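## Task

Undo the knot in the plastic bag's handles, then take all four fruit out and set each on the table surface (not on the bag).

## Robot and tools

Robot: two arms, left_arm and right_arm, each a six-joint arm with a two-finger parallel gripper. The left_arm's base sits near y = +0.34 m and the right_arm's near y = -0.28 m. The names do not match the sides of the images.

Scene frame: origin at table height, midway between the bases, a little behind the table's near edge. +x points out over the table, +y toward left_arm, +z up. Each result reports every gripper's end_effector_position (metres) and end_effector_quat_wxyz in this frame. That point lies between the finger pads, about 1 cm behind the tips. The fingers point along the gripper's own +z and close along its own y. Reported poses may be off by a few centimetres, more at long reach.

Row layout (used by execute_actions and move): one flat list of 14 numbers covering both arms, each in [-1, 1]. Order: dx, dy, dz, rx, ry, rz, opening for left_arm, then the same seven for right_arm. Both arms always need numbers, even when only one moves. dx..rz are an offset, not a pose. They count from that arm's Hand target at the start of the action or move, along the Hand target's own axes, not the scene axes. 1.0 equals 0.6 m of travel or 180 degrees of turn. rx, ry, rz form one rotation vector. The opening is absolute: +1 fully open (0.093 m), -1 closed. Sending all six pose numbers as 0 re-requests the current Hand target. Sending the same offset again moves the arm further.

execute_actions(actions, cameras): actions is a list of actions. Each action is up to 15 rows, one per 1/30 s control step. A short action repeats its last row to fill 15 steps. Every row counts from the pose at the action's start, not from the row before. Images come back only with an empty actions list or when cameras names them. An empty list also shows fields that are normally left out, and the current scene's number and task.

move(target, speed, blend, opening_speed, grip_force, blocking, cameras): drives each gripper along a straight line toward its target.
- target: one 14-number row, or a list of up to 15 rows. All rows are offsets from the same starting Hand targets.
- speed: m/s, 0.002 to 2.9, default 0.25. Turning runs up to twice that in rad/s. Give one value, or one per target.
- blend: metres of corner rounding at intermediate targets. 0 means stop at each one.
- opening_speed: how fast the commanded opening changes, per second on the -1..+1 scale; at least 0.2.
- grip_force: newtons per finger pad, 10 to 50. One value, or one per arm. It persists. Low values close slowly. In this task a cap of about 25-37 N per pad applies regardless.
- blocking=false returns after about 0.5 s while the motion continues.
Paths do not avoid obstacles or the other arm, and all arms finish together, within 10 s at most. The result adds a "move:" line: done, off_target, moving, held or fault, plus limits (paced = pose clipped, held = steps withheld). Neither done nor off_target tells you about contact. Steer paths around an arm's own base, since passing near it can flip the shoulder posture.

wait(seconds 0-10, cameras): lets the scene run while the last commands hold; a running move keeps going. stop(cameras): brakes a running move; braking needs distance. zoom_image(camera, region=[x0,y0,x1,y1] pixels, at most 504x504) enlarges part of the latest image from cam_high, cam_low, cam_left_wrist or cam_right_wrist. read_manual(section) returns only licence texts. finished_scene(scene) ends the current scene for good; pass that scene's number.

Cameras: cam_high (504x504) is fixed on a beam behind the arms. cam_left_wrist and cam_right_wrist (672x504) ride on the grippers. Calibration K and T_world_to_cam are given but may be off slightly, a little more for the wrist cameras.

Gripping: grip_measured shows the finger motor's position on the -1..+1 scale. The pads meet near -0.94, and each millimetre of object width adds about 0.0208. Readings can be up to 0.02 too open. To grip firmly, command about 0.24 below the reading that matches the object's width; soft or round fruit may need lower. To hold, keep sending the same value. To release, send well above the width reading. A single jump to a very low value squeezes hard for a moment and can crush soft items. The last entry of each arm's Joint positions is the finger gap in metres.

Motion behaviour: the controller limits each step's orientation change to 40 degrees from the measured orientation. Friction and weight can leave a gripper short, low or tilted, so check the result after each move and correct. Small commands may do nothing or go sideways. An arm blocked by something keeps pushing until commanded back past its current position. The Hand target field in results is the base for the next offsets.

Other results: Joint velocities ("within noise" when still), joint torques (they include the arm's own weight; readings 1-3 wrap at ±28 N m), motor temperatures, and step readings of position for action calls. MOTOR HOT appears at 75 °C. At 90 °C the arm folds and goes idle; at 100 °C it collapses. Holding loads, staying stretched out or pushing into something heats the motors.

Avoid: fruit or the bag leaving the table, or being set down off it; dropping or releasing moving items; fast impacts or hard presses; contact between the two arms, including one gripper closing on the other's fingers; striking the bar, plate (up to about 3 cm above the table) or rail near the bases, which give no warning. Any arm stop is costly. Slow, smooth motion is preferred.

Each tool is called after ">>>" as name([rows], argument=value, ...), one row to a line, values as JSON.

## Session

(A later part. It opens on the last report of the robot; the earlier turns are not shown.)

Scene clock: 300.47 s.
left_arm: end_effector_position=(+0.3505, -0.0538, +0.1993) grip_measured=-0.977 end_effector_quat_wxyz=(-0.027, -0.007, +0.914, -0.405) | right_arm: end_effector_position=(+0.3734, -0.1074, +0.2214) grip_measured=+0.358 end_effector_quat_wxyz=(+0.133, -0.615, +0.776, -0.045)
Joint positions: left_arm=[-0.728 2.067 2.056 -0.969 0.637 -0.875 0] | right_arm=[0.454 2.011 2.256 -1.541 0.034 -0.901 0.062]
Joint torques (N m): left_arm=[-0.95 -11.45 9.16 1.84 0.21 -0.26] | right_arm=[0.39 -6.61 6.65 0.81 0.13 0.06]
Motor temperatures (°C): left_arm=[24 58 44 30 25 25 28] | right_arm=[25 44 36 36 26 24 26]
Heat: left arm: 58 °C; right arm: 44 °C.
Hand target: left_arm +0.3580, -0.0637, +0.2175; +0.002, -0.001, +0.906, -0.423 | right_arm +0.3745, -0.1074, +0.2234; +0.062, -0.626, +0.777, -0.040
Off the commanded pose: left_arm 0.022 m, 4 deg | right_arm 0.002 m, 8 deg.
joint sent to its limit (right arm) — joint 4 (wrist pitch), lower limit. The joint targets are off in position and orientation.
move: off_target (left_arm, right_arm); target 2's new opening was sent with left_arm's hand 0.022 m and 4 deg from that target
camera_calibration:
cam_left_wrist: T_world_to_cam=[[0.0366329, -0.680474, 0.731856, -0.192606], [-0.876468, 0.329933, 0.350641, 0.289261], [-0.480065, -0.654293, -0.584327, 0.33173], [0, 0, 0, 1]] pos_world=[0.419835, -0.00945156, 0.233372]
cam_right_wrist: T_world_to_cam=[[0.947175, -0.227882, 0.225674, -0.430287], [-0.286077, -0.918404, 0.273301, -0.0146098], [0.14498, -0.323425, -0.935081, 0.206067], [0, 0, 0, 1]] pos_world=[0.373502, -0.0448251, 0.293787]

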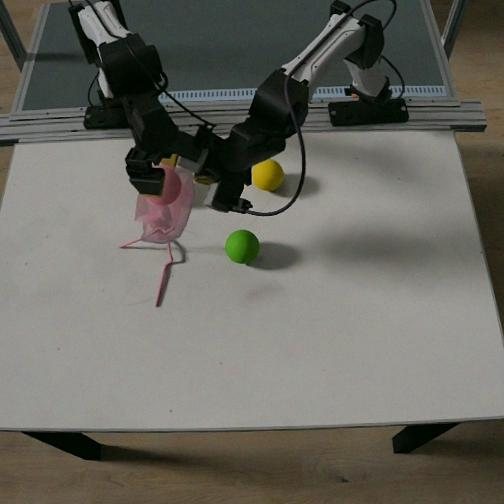

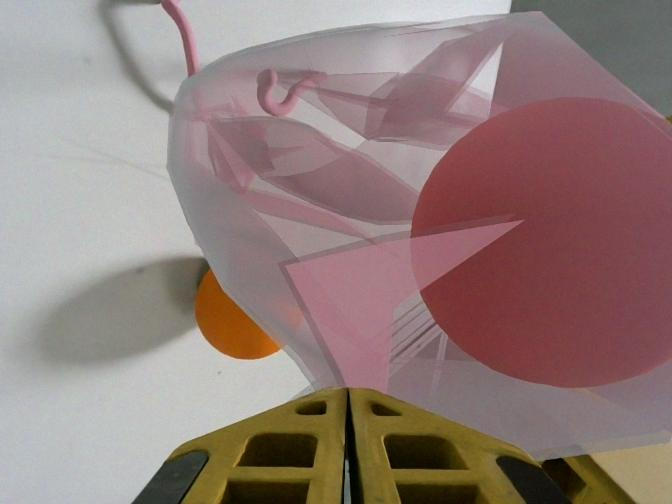

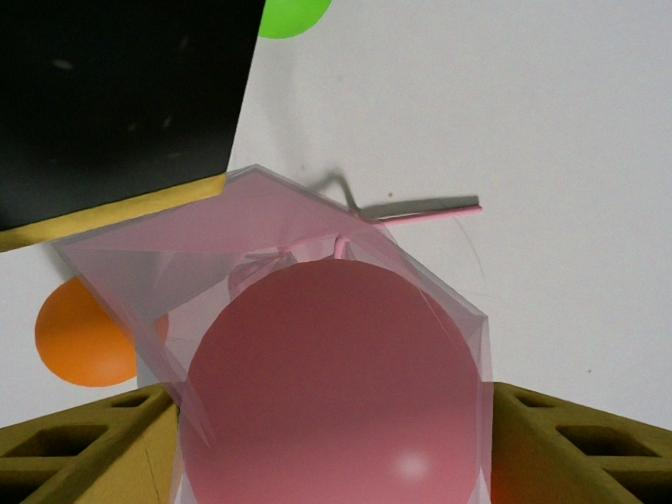

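>>> move([
  [0,0,0,0,0,0,-0.3,0,0,0,0,0,0,0],
  [-0.008,0,0.04,0,0,0,-0.3,0,0,0,0,0,0,0],
  [-0.008,0,0.04,0,0,0,-1,0,0,0,0,0,0,0],
], speed=0.06, cameras=["cam_left_wrist","cam_right_wrist"])

Scene clock: 303.70 s.
left_arm: end_effector_position=(+0.3551, -0.0708, +0.1832) grip_measured=-0.977 end_effector_quat_wxyz=(-0.029, -0.008, +0.915, -0.403) | right_arm: end_effector_position=(+0.3738, -0.1079, +0.2218) grip_measured=-0.003 end_effector_quat_wxyz=(+0.133, -0.615, +0.775, -0.047)
Joint positions: left_arm=[-0.751 2.123 2.079 -0.926 0.622 -0.898 0] | right_arm=[0.454 2.011 2.258 -1.541 0.038 -0.902 0.045]
Joint torques (N m): left_arm=[-1.21 -11.97 9.18 1.93 0.17 -0.27] | right_arm=[0.46 -6.64 6.58 0.82 0.08 0.03]
Motor temperatures (°C): left_arm=[24 58 45 30 25 25 28] | right_arm=[25 44 37 36 26 24 26]
Heat: left arm: 58 °C; right arm: 44 °C.
Hand target: left_arm +0.3629, -0.0821, +0.2021; +0.002, -0.001, +0.906, -0.424 | right_arm +0.3745, -0.1075, +0.2234; +0.062, -0.626, +0.777, -0.040
Off the commanded pose: left_arm 0.023 m, 4 deg | right_arm 0.002 m, 8 deg.
joint sent to its limit (right arm) — joint 4 (wrist pitch), lower limit. The joint targets are off in position and orientation.
move: off_target (left_arm, right_arm); target 3's new opening was sent with left_arm's hand 0.023 m and 4 deg from that target
camera_calibration:
cam_left_wrist: T_world_to_cam=[[0.0386569, -0.683279, 0.729133, -0.192969], [-0.875568, 0.328476, 0.354239, 0.303528], [-0.481546, -0.6521, -0.585559, 0.314224], [0, 0, 0, 1]] pos_world=[0.424533, -0.0266479, 0.217175]
cam_right_wrist: T_world_to_cam=[[0.946463, -0.227825, 0.228698, -0.43123], [-0.2873, -0.917528, 0.274957, -0.014901], [0.147195, -0.325942, -0.933861, 0.204927], [0, 0, 0, 1]] pos_world=[0.373699, -0.045123, 0.294092]
Images, in order (width x height): cam_left_wrist 672x504, cam_right_wrist 672x504.

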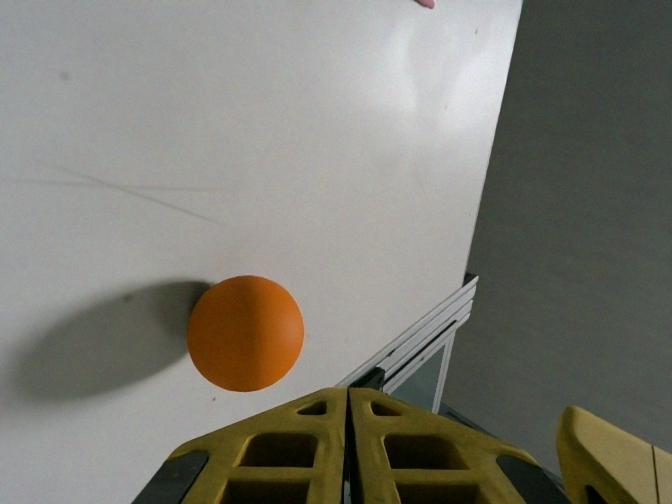

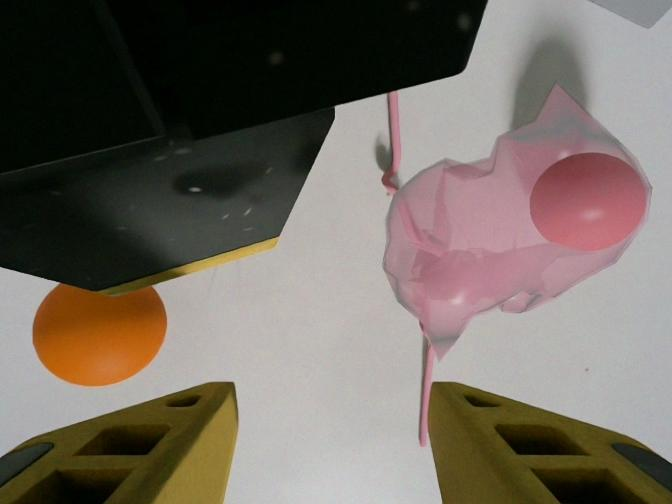

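>>> move(target=[-0.145,0.313,-0.394,0,0,0,1,0,0,0,0,0,0,1], speed=0.2, cameras=["all"])

Scene clock: 306.37 s.
left_arm: end_effector_position=(+0.4525, +0.2225, +0.1946) grip_measured=+1.000 end_effector_quat_wxyz=(+0.022, -0.027, +0.909, -0.416) | right_arm: end_effector_position=(+0.3738, -0.1079, +0.2218) grip_measured=+1.000 end_effector_quat_wxyz=(+0.133, -0.615, +0.775, -0.047)
Joint positions: left_arm=[-0.033 2.202 2.294 -1.555 0.864 -0.073 0.093] | right_arm=[0.454 2.011 2.258 -1.541 0.038 -0.902 0.093]
Joint torques (N m): left_arm=[-0.81 -12.33 7.97 0.25 0.74 0.24] | right_arm=[0.36 -6.57 6.5 0.76 0.1 0.02]
Motor temperatures (°C): left_arm=[24 58 45 30 25 25 28] | right_arm=[25 44 37 36 26 24 26]
Heat: left arm: 58 °C; right arm: 44 °C.
Hand target: left_arm +0.4489, +0.2201, +0.2098; +0.002, -0.001, +0.906, -0.423 | right_arm +0.3745, -0.1075, +0.2234; +0.062, -0.626, +0.777, -0.040
Off the commanded pose: left_arm 0.016 m, 4 deg | right_arm 0.002 m, 8 deg.
joint sent to its limit (left arm) — joint 4 (wrist pitch), lower limit. The joint targets are off in position and orientation.
joint sent to its limit (right arm) — joint 4 (wrist pitch), lower limit. The joint targets are off in position and orientation.
move: off_target (left_arm, right_arm)
camera_calibration:
cam_left_wrist: T_world_to_cam=[[0.0329208, -0.660689, 0.749938, -0.0111497], [-0.922972, 0.267783, 0.276432, 0.338501], [-0.383456, -0.701272, -0.600982, 0.52865], [0, 0, 0, 1]] pos_world=[0.515509, 0.272716, 0.232498]
cam_right_wrist: T_world_to_cam=[[0.946463, -0.227825, 0.228698, -0.43123], [-0.2873, -0.917528, 0.274957, -0.014901], [0.147195, -0.325942, -0.933861, 0.204927], [0, 0, 0, 1]] pos_world=[0.373699, -0.045123, 0.294092]

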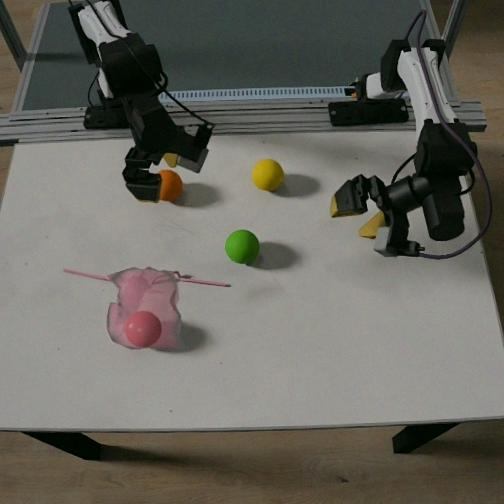

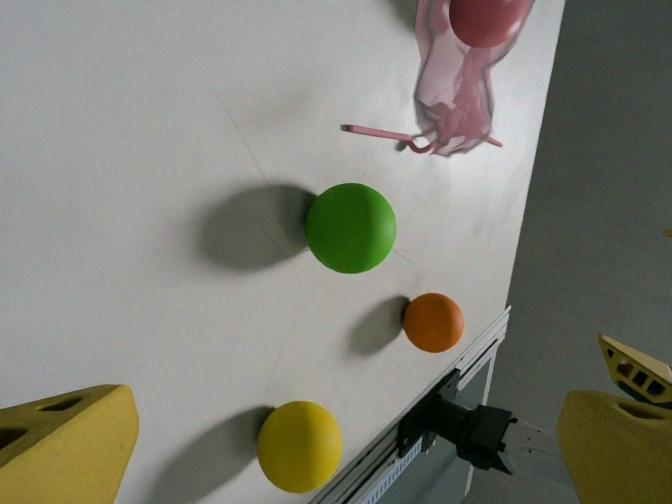

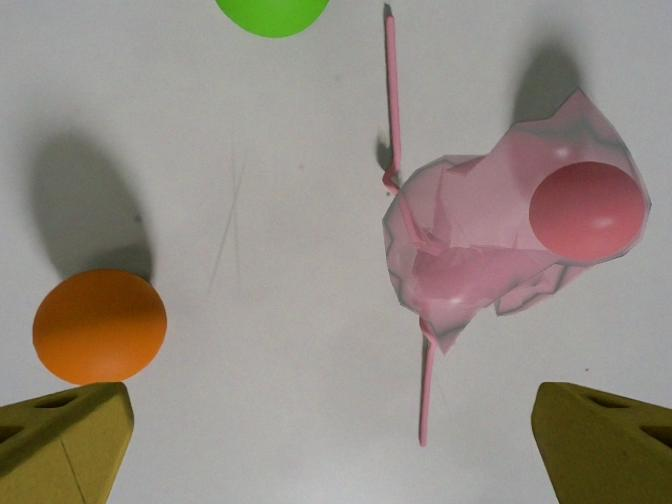

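>>> move(target=[0,0,0,0,0,0,1,-0.01,-0.465,0.1,0.16,-0.191,0.409,-0.1], speed=0.2, cameras=["all"])

Scene clock: 311.53 s.
left_arm: end_effector_position=(+0.4525, +0.2225, +0.1946) grip_measured=+1.000 end_effector_quat_wxyz=(+0.022, -0.027, +0.909, -0.416) | right_arm: end_effector_position=(+0.6452, -0.1589, +0.1973) grip_measured=-0.097 end_effector_quat_wxyz=(+0.449, -0.016, +0.893, +0.012)
Joint positions: left_arm=[-0.033 2.202 2.294 -1.555 0.864 -0.073 0.093] | right_arm=[0.235 2.616 2.834 -0.87 0.15 0.113 0.041]
Joint torques (N m): left_arm=[-0.75 -12.36 7.83 0.25 0.74 0.24] | right_arm=[-0.43 -10.17 7.47 2.56 0.22 0.2]
Motor temperatures (°C): left_arm=[24 58 44 30 25 25 28] | right_arm=[25 44 37 37 26 24 26]
Heat: left arm: 58 °C; right arm: 44 °C.
Hand target: left_arm +0.4489, +0.2201, +0.2098; +0.002, -0.001, +0.906, -0.423 | right_arm +0.6543, -0.1604, +0.2033; +0.423, +0.000, +0.906, +0.000
Off the commanded pose: left_arm 0.016 m, 4 deg | right_arm 0.011 m, 4 deg.
elbow stopped short (right arm): the move would have taken joint 3 (elbow) straighter than the controller allows.
joint sent to its limit (left arm) — joint 4 (wrist pitch), lower limit. The joint targets are off in position and orientation.
move: off_target (left_arm, right_arm)
camera_calibration:
cam_left_wrist: T_world_to_cam=[[0.0325094, -0.660749, 0.749902, -0.0109116], [-0.922995, 0.267997, 0.276149, 0.33852], [-0.383437, -0.701133, -0.601156, 0.528643], [0, 0, 0, 1]] pos_world=[0.515509, 0.272717, 0.232497]
cam_right_wrist: T_world_to_cam=[[0.0530391, -0.998577, -0.00550491, -0.193927], [-0.879001, -0.0440706, -0.474778, 0.691445], [0.47386, 0.0300206, -0.880088, -0.0394354], [0, 0, 0, 1]] pos_world=[0.636754, -0.161995, 0.292509]

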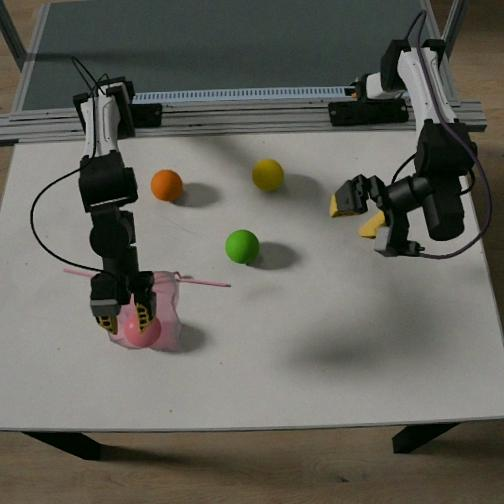

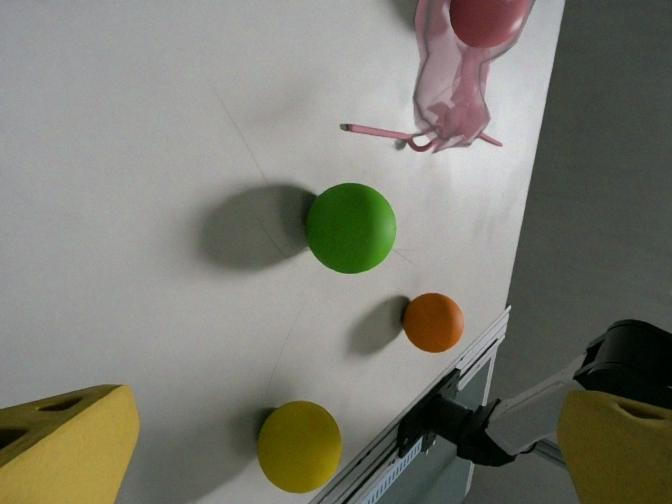

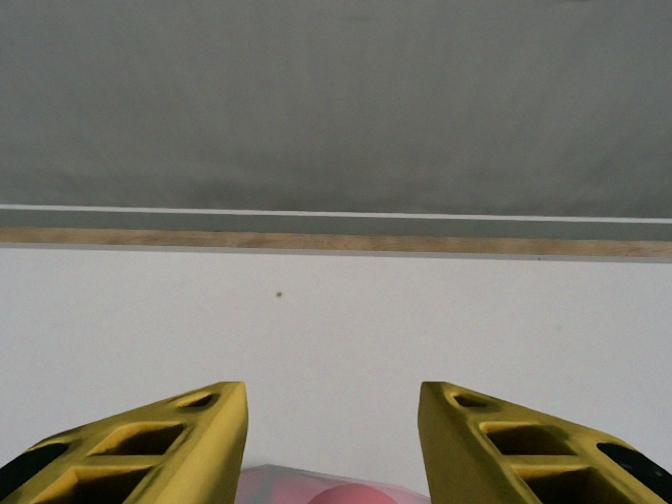

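>>> move([
  [0,0,0,0,0,0,1,0.198,0,0.205,0,0,0,-0.1],
  [0,0,0,0,0,0,1,0.3,0,0.065,0,0,0,-0.1],
], speed=[0.1,0.06], cameras=["all"])

Scene clock: 316.20 s.
left_arm: end_effector_position=(+0.4525, +0.2225, +0.1946) grip_measured=+1.000 end_effector_quat_wxyz=(+0.022, -0.027, +0.909, -0.416) | right_arm: end_effector_position=(+0.5928, -0.1688, +0.0687) grip_measured=-0.097 end_effector_quat_wxyz=(+0.475, +0.007, +0.880, -0.001)
Joint positions: left_arm=[-0.033 2.202 2.294 -1.555 0.864 -0.073 0.093] | right_arm=[0.255 2.24 1.583 0.057 0.216 0.143 0.041]
Joint torques (N m): left_arm=[-0.84 -12.23 7.86 0.28 0.73 0.23] | right_arm=[1.78 -10.8 3.22 1.13 -0.07 0.35]
Motor temperatures (°C): left_arm=[24 58 44 29 25 25 28] | right_arm=[25 45 37 37 26 24 26]
Heat: left arm: 58 °C; right arm: 45 °C.
Hand target: left_arm +0.4489, +0.2201, +0.2098; +0.002, -0.001, +0.906, -0.423 | right_arm +0.5686, -0.1604, +0.0403; +0.423, +0.000, +0.906, +0.000
Off the commanded pose: left_arm 0.016 m, 4 deg | right_arm 0.038 m, 7 deg.
joint sent to its limit (left arm) — joint 4 (wrist pitch), lower limit. The joint targets are off in position and orientation.
move: off_target (left_arm, right_arm)
camera_calibration:
cam_left_wrist: T_world_to_cam=[[0.0325094, -0.660749, 0.749902, -0.0109116], [-0.922995, 0.267997, 0.276149, 0.33852], [-0.383437, -0.701133, -0.601156, 0.528643], [0, 0, 0, 1]] pos_world=[0.515509, 0.272717, 0.232497]
cam_right_wrist: T_world_to_cam=[[0.00212773, -0.999994, -0.00275838, -0.171962], [-0.851109, -0.000362812, -0.524989, 0.578177], [0.524985, 0.00346471, -0.851104, -0.164097], [0, 0, 0, 1]] pos_world=[0.578606, -0.171183, 0.163398]

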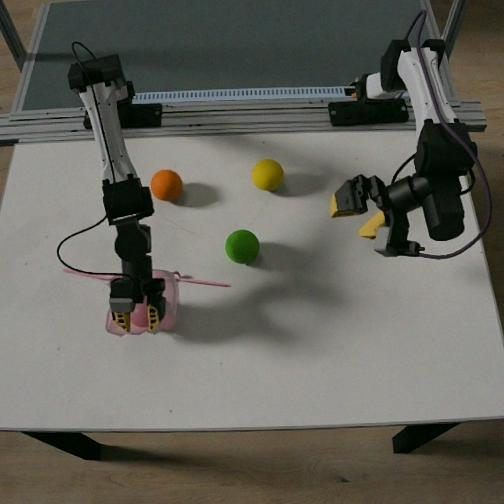

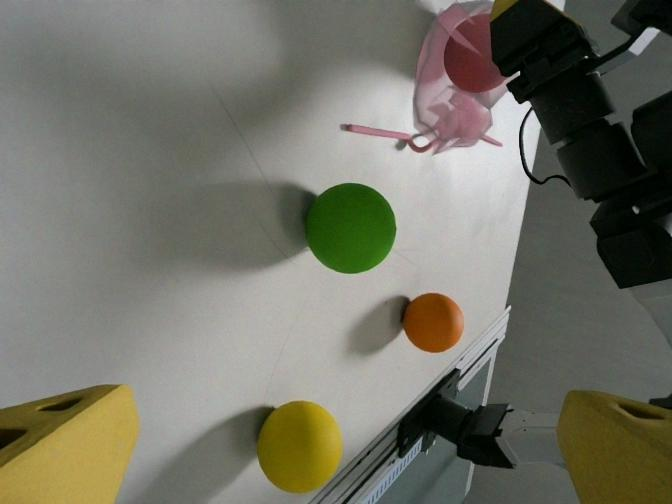

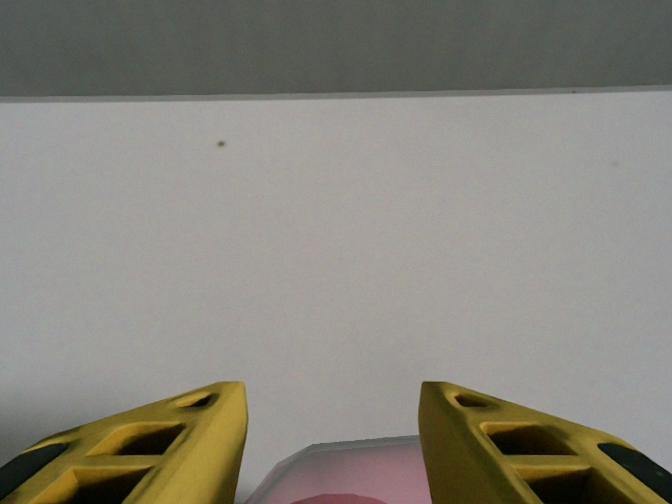

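>>> move([
  [0,0,0,0,0,0,1,0.06,0,-0.02,0,0.05,0,-0.1],
  [0,0,0,0,0,0,1,0.18,0,-0.13,0,0.14,0,-0.1],
], speed=0.06, cameras=["all"])

Scene clock: 320.97 s.
left_arm: end_effector_position=(+0.4525, +0.2225, +0.1946) grip_measured=+1.000 end_effector_quat_wxyz=(+0.022, -0.027, +0.909, -0.416) | right_arm: end_effector_position=(+0.4995, -0.1642, +0.0686) grip_measured=-0.097 end_effector_quat_wxyz=(+0.350, +0.025, +0.936, +0.006)
Joint positions: left_arm=[-0.033 2.202 2.294 -1.555 0.864 -0.073 0.093] | right_arm=[0.302 2.007 1.426 -0.303 0.202 0.272 0.041]
Joint torques (N m): left_arm=[-0.7 -12.34 7.86 0.28 0.73 0.21] | right_arm=[1.33 -7.32 1.66 -0.5 -0.55 0.28]
Motor temperatures (°C): left_arm=[24 58 44 29 25 25 28] | right_arm=[25 46 37 37 26 24 26]
Heat: left arm: 58 °C; right arm: 46 °C.
Hand target: left_arm +0.4489, +0.2201, +0.2098; +0.002, -0.001, +0.906, -0.423 | right_arm +0.4395, -0.1604, +0.0075; +0.215, +0.000, +0.977, +0.000
Off the commanded pose: left_arm 0.016 m, 4 deg | right_arm 0.086 m, 16 deg.
joint sent to its limit (left arm) — joint 4 (wrist pitch), lower limit. The joint targets are off in position and orientation.
move: off_target (left_arm, right_arm)
camera_calibration:
cam_left_wrist: T_world_to_cam=[[0.0325094, -0.660749, 0.749902, -0.0109116], [-0.922995, 0.267997, 0.276149, 0.33852], [-0.383437, -0.701133, -0.601156, 0.528643], [0, 0, 0, 1]] pos_world=[0.515509, 0.272717, 0.232497]
cam_right_wrist: T_world_to_cam=[[-0.0280915, -0.999135, -0.0306726, -0.150076], [-0.961089, 0.0354321, -0.273958, 0.542345], [0.274808, 0.0217832, -0.961252, 0.0201997], [0, 0, 0, 1]] pos_world=[0.511475, -0.169603, 0.163394]

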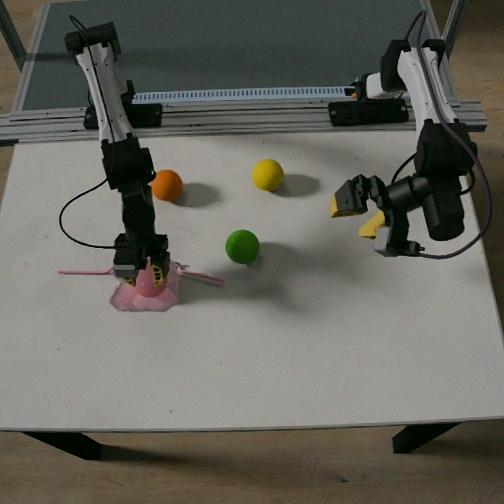

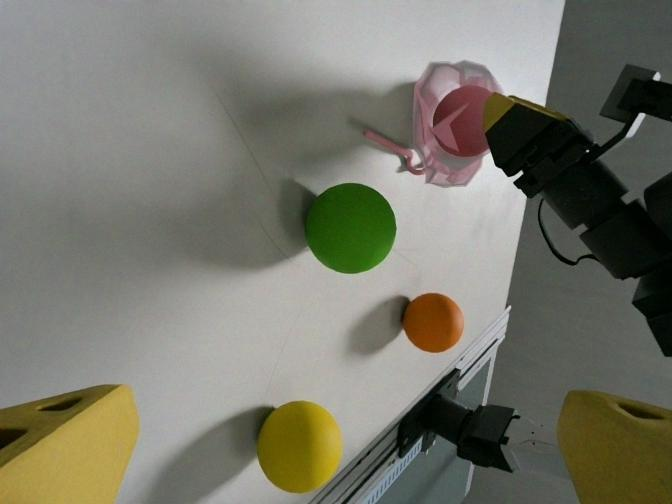

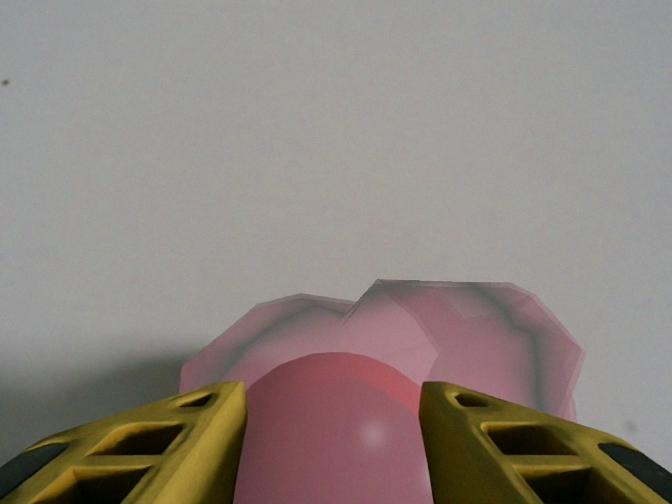

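>>> move(target=[0,0,0,0,0,0,1,0.13,0,-0.09,0,0.05,0,-0.1], speed=0.06, cameras=["all"])

Scene clock: 324.20 s.
left_arm: end_effector_position=(+0.4525, +0.2225, +0.1946) grip_measured=+1.000 end_effector_quat_wxyz=(+0.022, -0.027, +0.909, -0.416) | right_arm: end_effector_position=(+0.3529, -0.1655, +0.0185) grip_measured=-0.097 end_effector_quat_wxyz=(+0.144, +0.001, +0.990, -0.010)
Joint positions: left_arm=[-0.033 2.202 2.294 -1.555 0.864 -0.073 0.093] | right_arm=[0.377 1.827 1.173 -0.659 0.128 0.353 0.041]
Joint torques (N m): left_arm=[-0.66 -12.4 7.84 0.26 0.75 0.21] | right_arm=[0.66 -8.34 4.81 0.68 -0.16 0.23]
Motor temperatures (°C): left_arm=[24 58 44 29 25 25 28] | right_arm=[25 46 36 36 26 24 26]
Heat: left arm: 58 °C; right arm: 46 °C.
Hand target: left_arm +0.4489, +0.2201, +0.2098; +0.002, -0.001, +0.906, -0.423 | right_arm +0.3460, -0.1605, +0.0237; +0.138, +0.000, +0.990, +0.000
Off the commanded pose: left_arm 0.016 m, 4 deg | right_arm 0.010 m, 1 deg.
joint sent to its limit (left arm) — joint 4 (wrist pitch), lower limit. The joint targets are off in position and orientation.
move: off_target (left_arm)
camera_calibration:
cam_left_wrist: T_world_to_cam=[[0.0325094, -0.660749, 0.749902, -0.0109116], [-0.922995, 0.267997, 0.276149, 0.33852], [-0.383437, -0.701133, -0.601156, 0.528643], [0, 0, 0, 1]] pos_world=[0.515509, 0.272717, 0.232497]
cam_right_wrist: T_world_to_cam=[[0.00844838, -0.99989, 0.0122258, -0.170877], [-0.988979, -0.00654769, 0.147909, 0.382894], [-0.147812, -0.0133407, -0.988925, 0.156205], [0, 0, 0, 1]] pos_world=[0.403207, -0.166268, 0.0999309]

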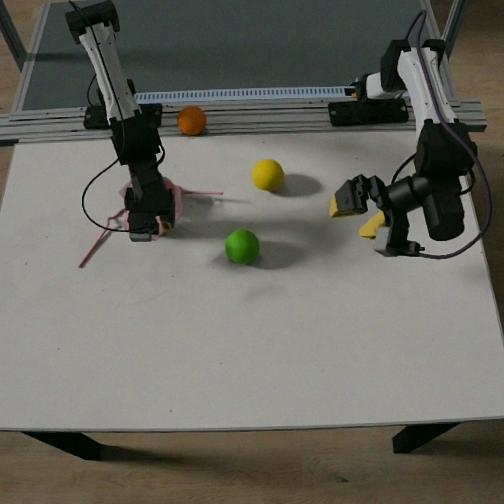

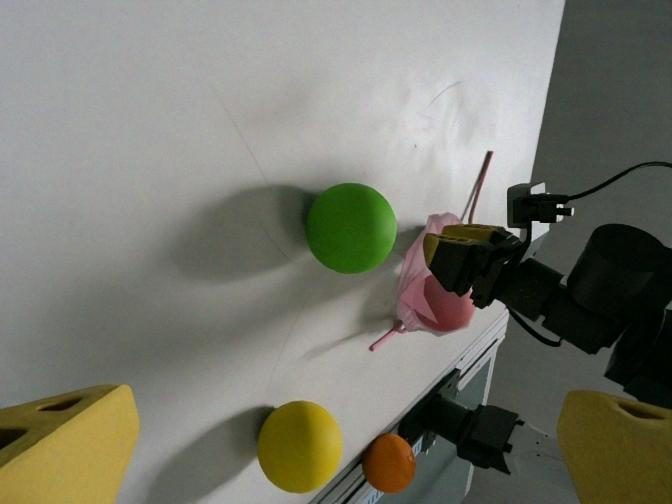

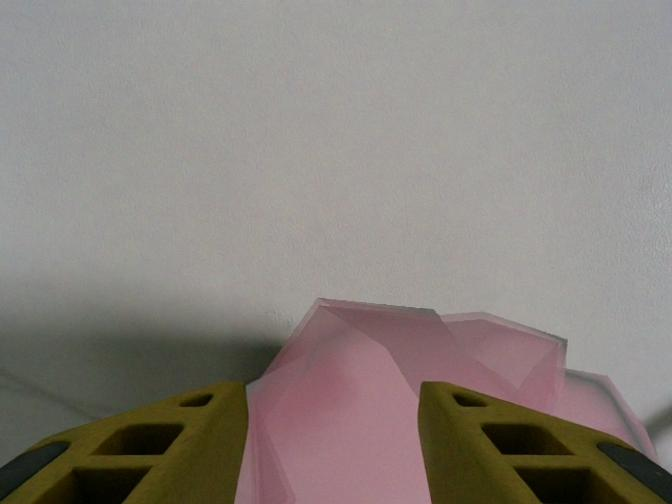

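>>> wait(seconds=0, cameras=["cam_high","cam_left_wrist"])

>>> zoom_image(camera="cam_high", region=[80, 80, 300, 260])

>>> zoom_image(camera="cam_left_wrist", region=[300, 200, 600, 504])

Scene clock: 324.37 s.
left_arm: end_effector_position=(+0.4525, +0.2225, +0.1946) grip_measured=+1.000 end_effector_quat_wxyz=(+0.022, -0.027, +0.909, -0.416) | right_arm: end_effector_position=(+0.3529, -0.1655, +0.0185) grip_measured=-0.097 end_effector_quat_wxyz=(+0.144, +0.001, +0.990, -0.010)
Joint positions: left_arm=[-0.033 2.202 2.294 -1.555 0.864 -0.073 0.093] | right_arm=[0.377 1.827 1.173 -0.659 0.128 0.353 0.041]
Joint torques (N m): left_arm=[-0.69 -12.3 7.91 0.28 0.72 0.2] | right_arm=[0.62 -8.64 4.77 0.69 -0.16 0.21]
Motor temperatures (°C): left_arm=[24 58 44 29 25 25 28] | right_arm=[25 46 36 36 26 24 26]
Heat: left arm: 58 °C; right arm: 46 °C.
Hand target: left_arm +0.4489, +0.2201, +0.2098; +0.002, -0.001, +0.906, -0.423 | right_arm +0.3460, -0.1605, +0.0237; +0.138, +0.000, +0.990, +0.000
Tool commands: left_gripper/opening=+1.0 right_gripper/opening=-0.1
Off the commanded pose: left_arm 0.016 m, 4 deg | right_arm 0.010 m, 1 deg.
camera_calibration:
cam_left_wrist: T_world_to_cam=[[0.0325094, -0.660749, 0.749902, -0.0109116], [-0.922995, 0.267997, 0.276149, 0.33852], [-0.383437, -0.701133, -0.601156, 0.528643], [0, 0, 0, 1]] pos_world=[0.515509, 0.272717, 0.232497]
Images, in order (width x height): cam_high 504x504, cam_left_wrist 672x504.

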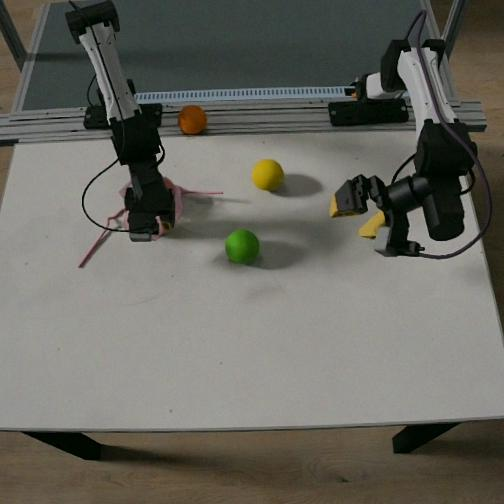

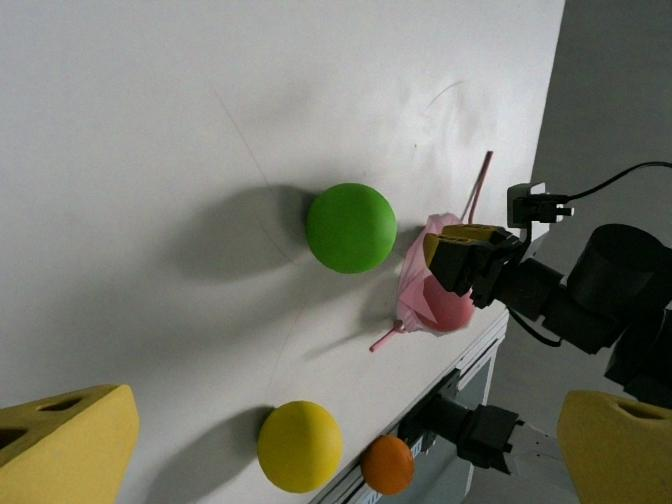

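Scaled by 2.291 from the camera's 504x504 image, which has a finer 720x720 frame.

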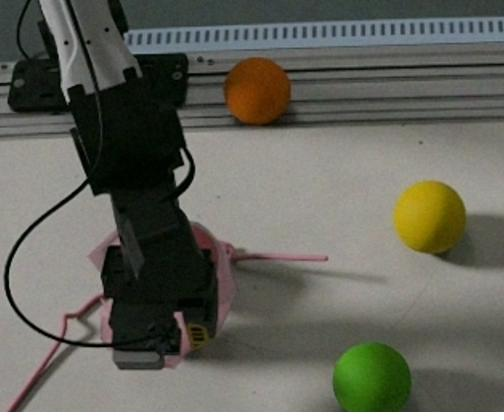

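Scaled by 1.658 from the camera's 672x504 image, which has a finer 960x720 frame.

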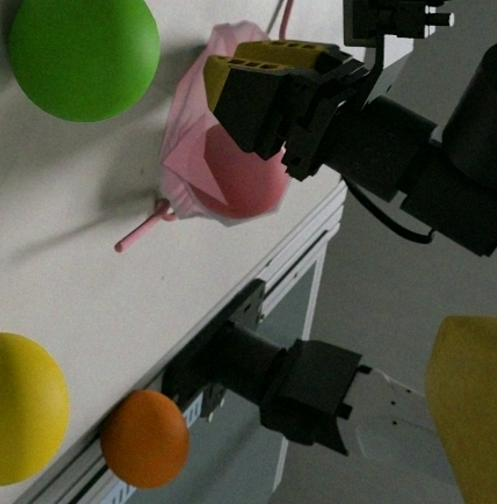

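>>> move([
  [0,0,0,0,0,0,1,-0.068,0,-0.24,0,0,0,-0.1],
  [0.61,-0.323,0.36,-0.278,0,0,1,-0.068,-0.217,-0.24,0,0,0,1],
], speed=[0.1,0.2], cameras=["all"])

Scene clock: 330.90 s.
left_arm: end_effector_position=(+0.0837, -0.0751, +0.2100) grip_measured=+1.000 end_effector_quat_wxyz=(+0.014, +0.007, +0.993, -0.119) | right_arm: end_effector_position=(+0.3481, -0.2946, +0.1615) grip_measured=+1.000 end_effector_quat_wxyz=(+0.118, +0.007, +0.993, -0.009)
Joint positions: left_arm=[-1.474 2.033 2.27 -1.556 -0.023 -1.399 0.093] | right_arm=[-0.012 1.692 1.606 -1.251 0.022 -0.01 0.093]
Joint torques (N m): left_arm=[-0.49 -10.18 7.76 0.54 -0.08 -0.33] | right_arm=[-0.32 -8.87 4.59 1.02 -0.28 -0.02]
Motor temperatures (°C): left_arm=[24 58 44 29 25 25 28] | right_arm=[25 46 36 36 26 24 26]
Heat: left arm: 58 °C; right arm: 46 °C.
Hand target: left_arm +0.0838, -0.0712, +0.2191; +0.001, -0.002, +1.000, -0.001 | right_arm +0.3460, -0.2908, +0.1733; +0.138, +0.000, +0.990, +0.000
Off the commanded pose: left_arm 0.010 m, 14 deg | right_arm 0.013 m, 3 deg.
joint sent to its limit (left arm) — joint 4 (wrist pitch), lower limit. The joint targets are off in position and orientation.
move: off_target (left_arm, right_arm); target 2's new opening was sent with right_arm's hand 0.013 m and 3 deg from that target
camera_calibration:
cam_left_wrist: T_world_to_cam=[[-0.0153328, -0.974214, 0.225106, -0.1164], [-0.908881, 0.10742, 0.402984, 0.0337177], [-0.416773, -0.198415, -0.887092, 0.288386], [0, 0, 0, 1]] pos_world=[0.149052, -0.0598001, 0.268439]
cam_right_wrist: T_world_to_cam=[[-0.00369934, -0.99996, 0.00813298, -0.296727], [-0.979913, 0.0052466, 0.199355, 0.348107], [-0.19939, -0.00723213, -0.979894, 0.313494], [0, 0, 0, 1]] pos_world=[0.402525, -0.296275, 0.240207]

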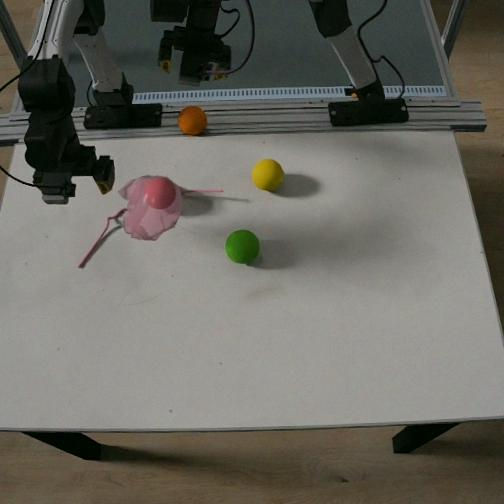

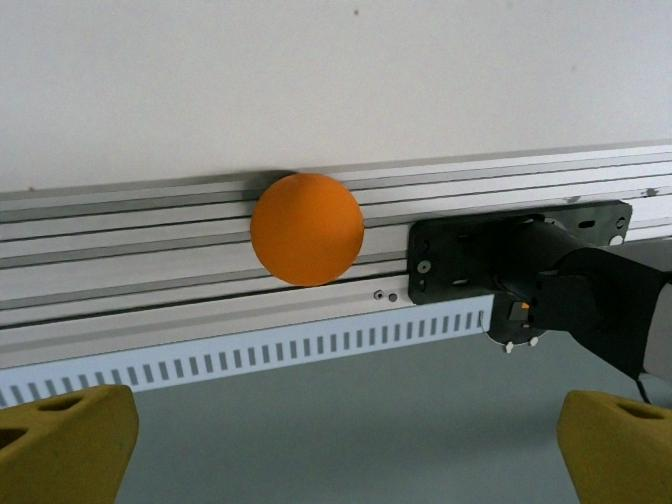

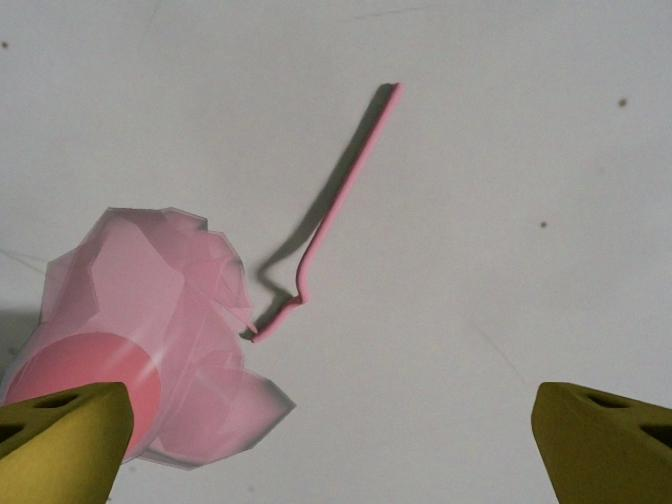

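>>> move(target=[0.05,-0.035,0.217,0,0,0,1,0,0,0,0,0,0,1], speed=0.12, cameras=["cam_left_wrist","cam_high"])

Scene clock: 333.03 s.
left_arm: end_effector_position=(+0.0577, -0.0835, +0.0831) grip_measured=+1.000 end_effector_quat_wxyz=(-0.007, +0.002, +1.000, +0.022) | right_arm: end_effector_position=(+0.3481, -0.2946, +0.1615) grip_measured=+1.000 end_effector_quat_wxyz=(+0.118, +0.007, +0.993, -0.009)
Joint positions: left_arm=[-1.528 2.251 2.116 -1.472 -0.025 -1.471 0.093] | right_arm=[-0.012 1.692 1.606 -1.251 0.022 -0.01 0.093]
Joint torques (N m): left_arm=[-1.31 -12.62 5.78 0.53 -0.03 -0.32] | right_arm=[-0.29 -8.95 4.79 1.06 -0.27 0.02]
Motor temperatures (°C): left_arm=[24 57 44 29 25 25 28] | right_arm=[25 46 36 36 26 24 26]
Heat: left arm: 57 °C; right arm: 46 °C.
Hand target: left_arm +0.0542, -0.0924, +0.0889; +0.001, -0.002, +1.000, -0.001 | right_arm +0.3460, -0.2908, +0.1733; +0.138, +0.000, +0.990, +0.000
Off the commanded pose: left_arm 0.011 m, 3 deg | right_arm 0.013 m, 3 deg.
move: off_target (left_arm, right_arm)
camera_calibration:
cam_left_wrist: T_world_to_cam=[[-0.00235139, -0.998474, -0.0551793, -0.0758685], [-0.891795, -0.0228713, 0.451861, 0.046294], [-0.452434, 0.0502711, -0.89038, 0.186503], [0, 0, 0, 1]] pos_world=[0.125487, -0.0840696, 0.140954]
Images, in order (width x height): cam_high 504x504, cam_left_wrist 672x504.

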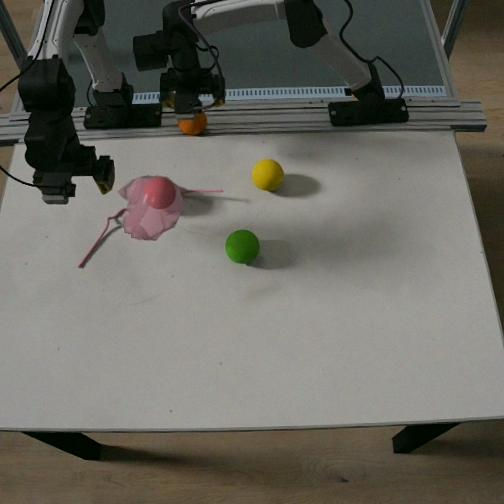

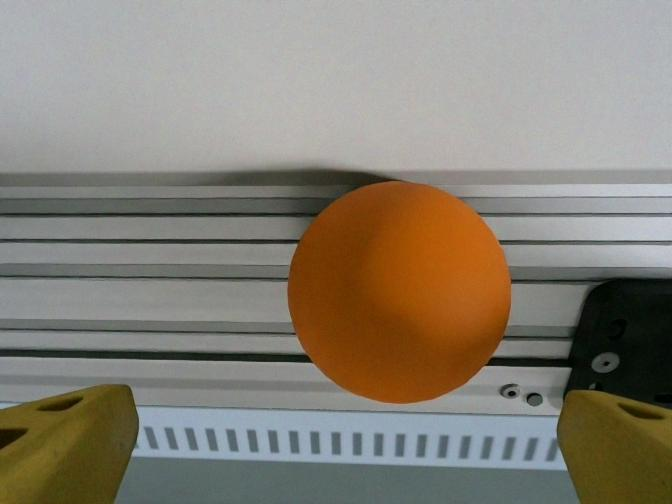

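>>> move([
  [0.008,-0.024,0.02,0,0,0,1,0,0,0,0,0,0,1],
  [0.008,-0.024,0.092,0,0,0,1,0,0,0,0,0,0,1],
  [0.008,-0.024,0.092,0,0,0,0.1,0,0,0,0,0,0,1],
  [0.008,-0.024,-0.1,0,0,0,0.1,0,0,0,0,0,0,1],
], speed=[0.05,0.04,0.05,0.05], opening_speed=0.6, cameras=["cam_left_wrist","cam_high"])

Scene clock: 340.90 s.
left_arm: end_effector_position=(+0.0545, -0.1092, +0.1190) grip_measured=+0.271 end_effector_quat_wxyz=(-0.002, +0.001, +1.000, -0.026) | right_arm: end_effector_position=(+0.3481, -0.2946, +0.1615) grip_measured=+1.000 end_effector_quat_wxyz=(+0.118, +0.007, +0.993, -0.009)
Joint positions: left_arm=[-1.543 2.306 2.354 -1.56 -0.025 -1.486 0.058] | right_arm=[-0.012 1.692 1.606 -1.251 0.022 -0.01 0.093]
Joint torques (N m): left_arm=[-1.54 -16.91 7.83 0.17 -0.04 -0.33] | right_arm=[-0.29 -9.01 4.77 1 -0.26 0.02]
Motor temperatures (°C): left_arm=[24 57 45 29 25 25 29] | right_arm=[25 46 36 36 26 24 26]
Heat: left arm: 57 °C; right arm: 46 °C.
Hand target: left_arm +0.0493, -0.1068, +0.1489; +0.001, -0.002, +1.000, -0.001 | right_arm +0.3460, -0.2908, +0.1733; +0.138, +0.000, +0.990, +0.000
Off the commanded pose: left_arm 0.030 m, 3 deg | right_arm 0.013 m, 3 deg.
joint sent to its limit (left arm) — joint 4 (wrist pitch), lower limit. The joint targets are off in position and orientation.
move: off_target (left_arm, right_arm)
camera_calibration:
cam_left_wrist: T_world_to_cam=[[0.000120798, -0.999233, 0.0391675, -0.111], [-0.895488, 0.0173248, 0.444748, 0.0319671], [-0.445086, -0.0351277, -0.894799, 0.209082], [0, 0, 0, 1]] pos_world=[0.121699, -0.104124, 0.177217]
Images, in order (width x height): cam_high 504x504, cam_left_wrist 672x504.

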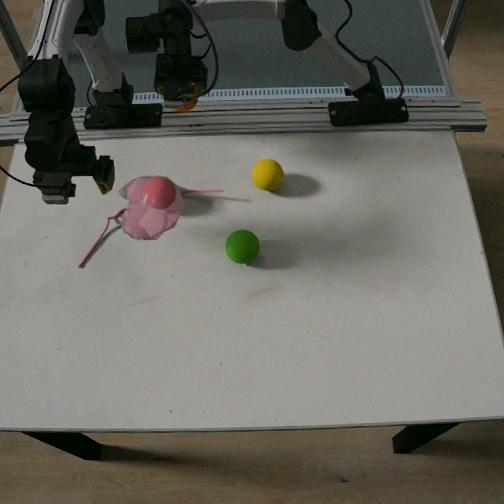

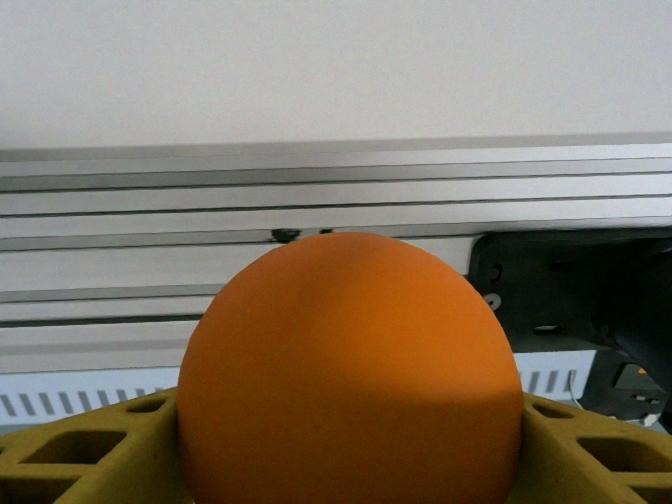

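>>> move([
  [-0.383,0.5,-0.02,0,0,0,0.1,0,0,0,0,0,0,1],
  [-0.383,0.5,0.15,0,0,0,0.1,0,0,0,0,0,0,1],
], speed=[0.15,0.06], cameras=["cam_left_wrist","cam_high"])

Scene clock: 346.63 s.
left_arm: end_effector_position=(+0.2726, +0.1982, +0.0564) grip_measured=+0.271 end_effector_quat_wxyz=(-0.012, -0.010, +1.000, +0.014) | right_arm: end_effector_position=(+0.3481, -0.2946, +0.1615) grip_measured=+1.000 end_effector_quat_wxyz=(+0.118, +0.007, +0.993, -0.009)
Joint positions: left_arm=[-0.572 1.691 1.248 -1.129 -0.025 -0.538 0.058] | right_arm=[-0.012 1.692 1.606 -1.251 0.022 -0.01 0.093]
Joint torques (N m): left_arm=[0.06 -7.84 5.33 0.63 0.19 0.16] | right_arm=[-0.24 -8.83 4.64 1.06 -0.22 0.02]
Motor temperatures (°C): left_arm=[24 57 45 28 25 25 29] | right_arm=[25 46 36 36 26 24 26]
Heat: left arm: 57 °C; right arm: 46 °C.
Hand target: left_arm +0.2783, +0.1938, +0.0591; +0.001, -0.002, +1.000, -0.001 | right_arm +0.3460, -0.2908, +0.1733; +0.138, +0.000, +0.990, +0.000
Off the commanded pose: left_arm 0.008 m, 2 deg | right_arm 0.013 m, 3 deg.
move: off_target (right_arm)
camera_calibration:
cam_left_wrist: T_world_to_cam=[[0.0207656, -0.999008, -0.0393877, 0.19734], [-0.886796, -0.0365975, 0.46071, 0.25719], [-0.461694, 0.025362, -0.886676, 0.25296], [0, 0, 0, 1]] pos_world=[0.340768, 0.200142, 0.113576]
Images, in order (width x height): cam_high 504x504, cam_left_wrist 672x504.

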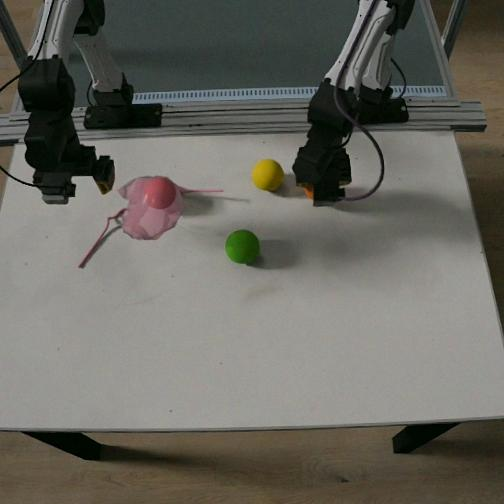

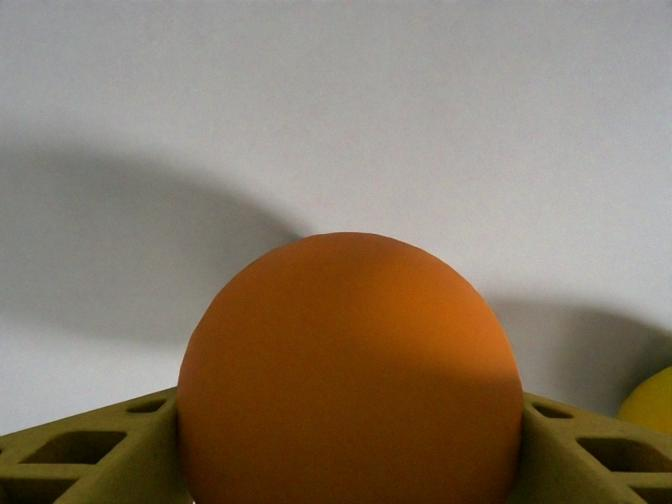

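Lower ~1.4 cm, release, raise.

>>> move([
  [0,0,0.024,0,0,0,0.1,0,0,0,0,0,0,1],
  [0,0,0.024,0,0,0,1,0,0,0,0,0,0,1],
  [0,0,-0.25,0,0,0,1,0,0,0,0,0,0,1],
], speed=[0.03,0.05,0.1], opening_speed=0.8, cameras=["cam_left_wrist","cam_high","cam_right_wrist"])

>>> zoom_image(camera="cam_high", region=[60, 140, 260, 290])

Scene clock: 351.80 s.
left_arm: end_effector_position=(+0.2850, +0.1937, +0.1929) grip_measured=+1.000 end_effector_quat_wxyz=(+0.038, -0.011, +0.999, -0.015) | right_arm: end_effector_position=(+0.3481, -0.2946, +0.1615) grip_measured=+1.000 end_effector_quat_wxyz=(+0.118, +0.007, +0.993, -0.009)
Joint positions: left_arm=[-0.57 1.653 1.75 -1.554 -0.025 -0.537 0.093] | right_arm=[-0.012 1.692 1.606 -1.251 0.022 -0.01 0.093]
Joint torques (N m): left_arm=[-0.51 -9.47 7.56 0.28 0.2 0.09] | right_arm=[-0.36 -8.87 4.71 1.03 -0.25 0.04]
Motor temperatures (°C): left_arm=[24 56 44 28 25 25 29] | right_arm=[25 46 36 36 26 24 26]
Heat: left arm: 56 °C; right arm: 46 °C.
Hand target: left_arm +0.2780, +0.1940, +0.2091; +0.001, -0.002, +1.000, -0.001 | right_arm +0.3460, -0.2908, +0.1733; +0.138, +0.000, +0.990, +0.000
Off the commanded pose: left_arm 0.018 m, 5 deg | right_arm 0.013 m, 3 deg.
joint sent to its limit (left arm) — joint 4 (wrist pitch), lower limit. The joint targets are off in position and orientation.
move: off_target (left_arm, right_arm)
camera_calibration:
cam_left_wrist: T_world_to_cam=[[0.0236381, -0.999536, 0.0191996, 0.185924], [-0.928134, -0.0148048, 0.371952, 0.229799], [-0.371495, -0.026612, -0.928053, 0.372125], [0, 0, 0, 1]] pos_world=[0.347132, 0.199143, 0.256308]
cam_right_wrist: T_world_to_cam=[[-0.00369934, -0.99996, 0.00813298, -0.296727], [-0.979913, 0.0052466, 0.199355, 0.348107], [-0.19939, -0.00723213, -0.979894, 0.313494], [0, 0, 0, 1]] pos_world=[0.402525, -0.296275, 0.240207]

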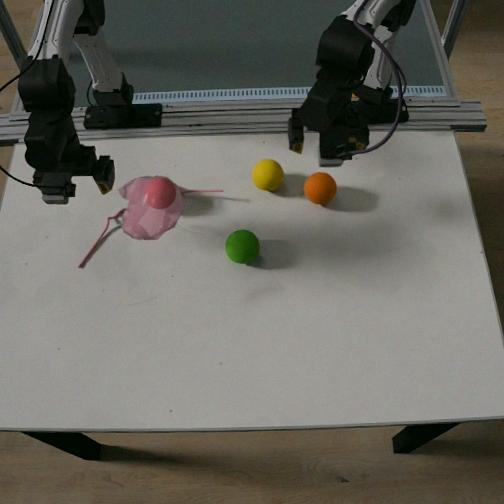

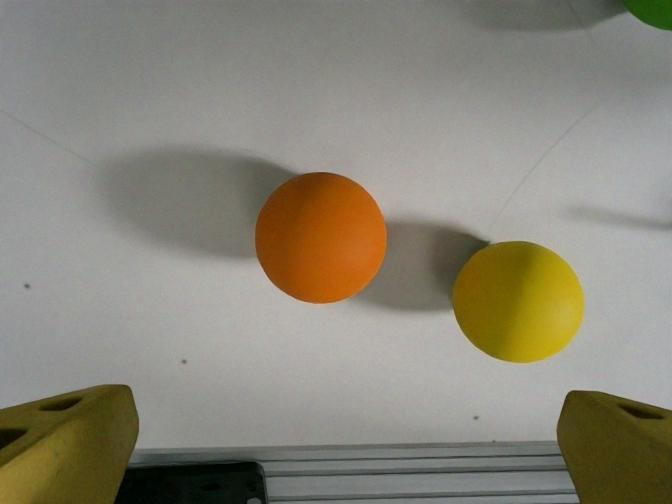

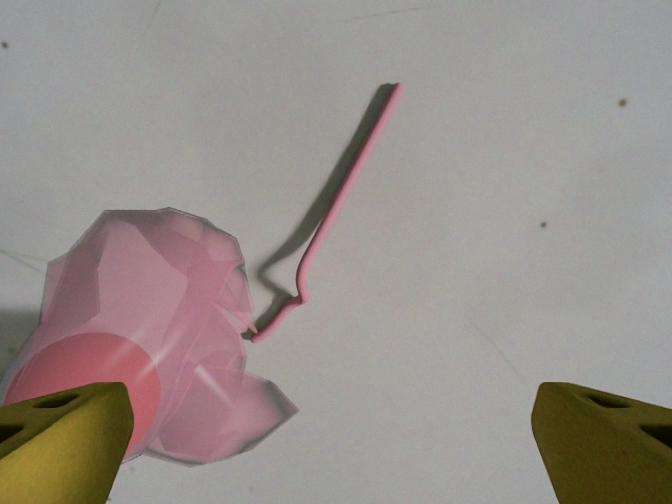

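Scaled by 2.520 from the camera's 504x504 image, which has a finer 720x720 frame.

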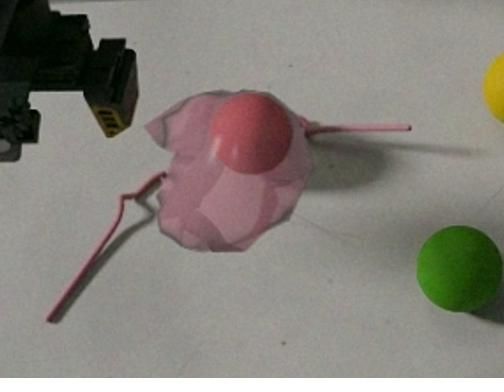

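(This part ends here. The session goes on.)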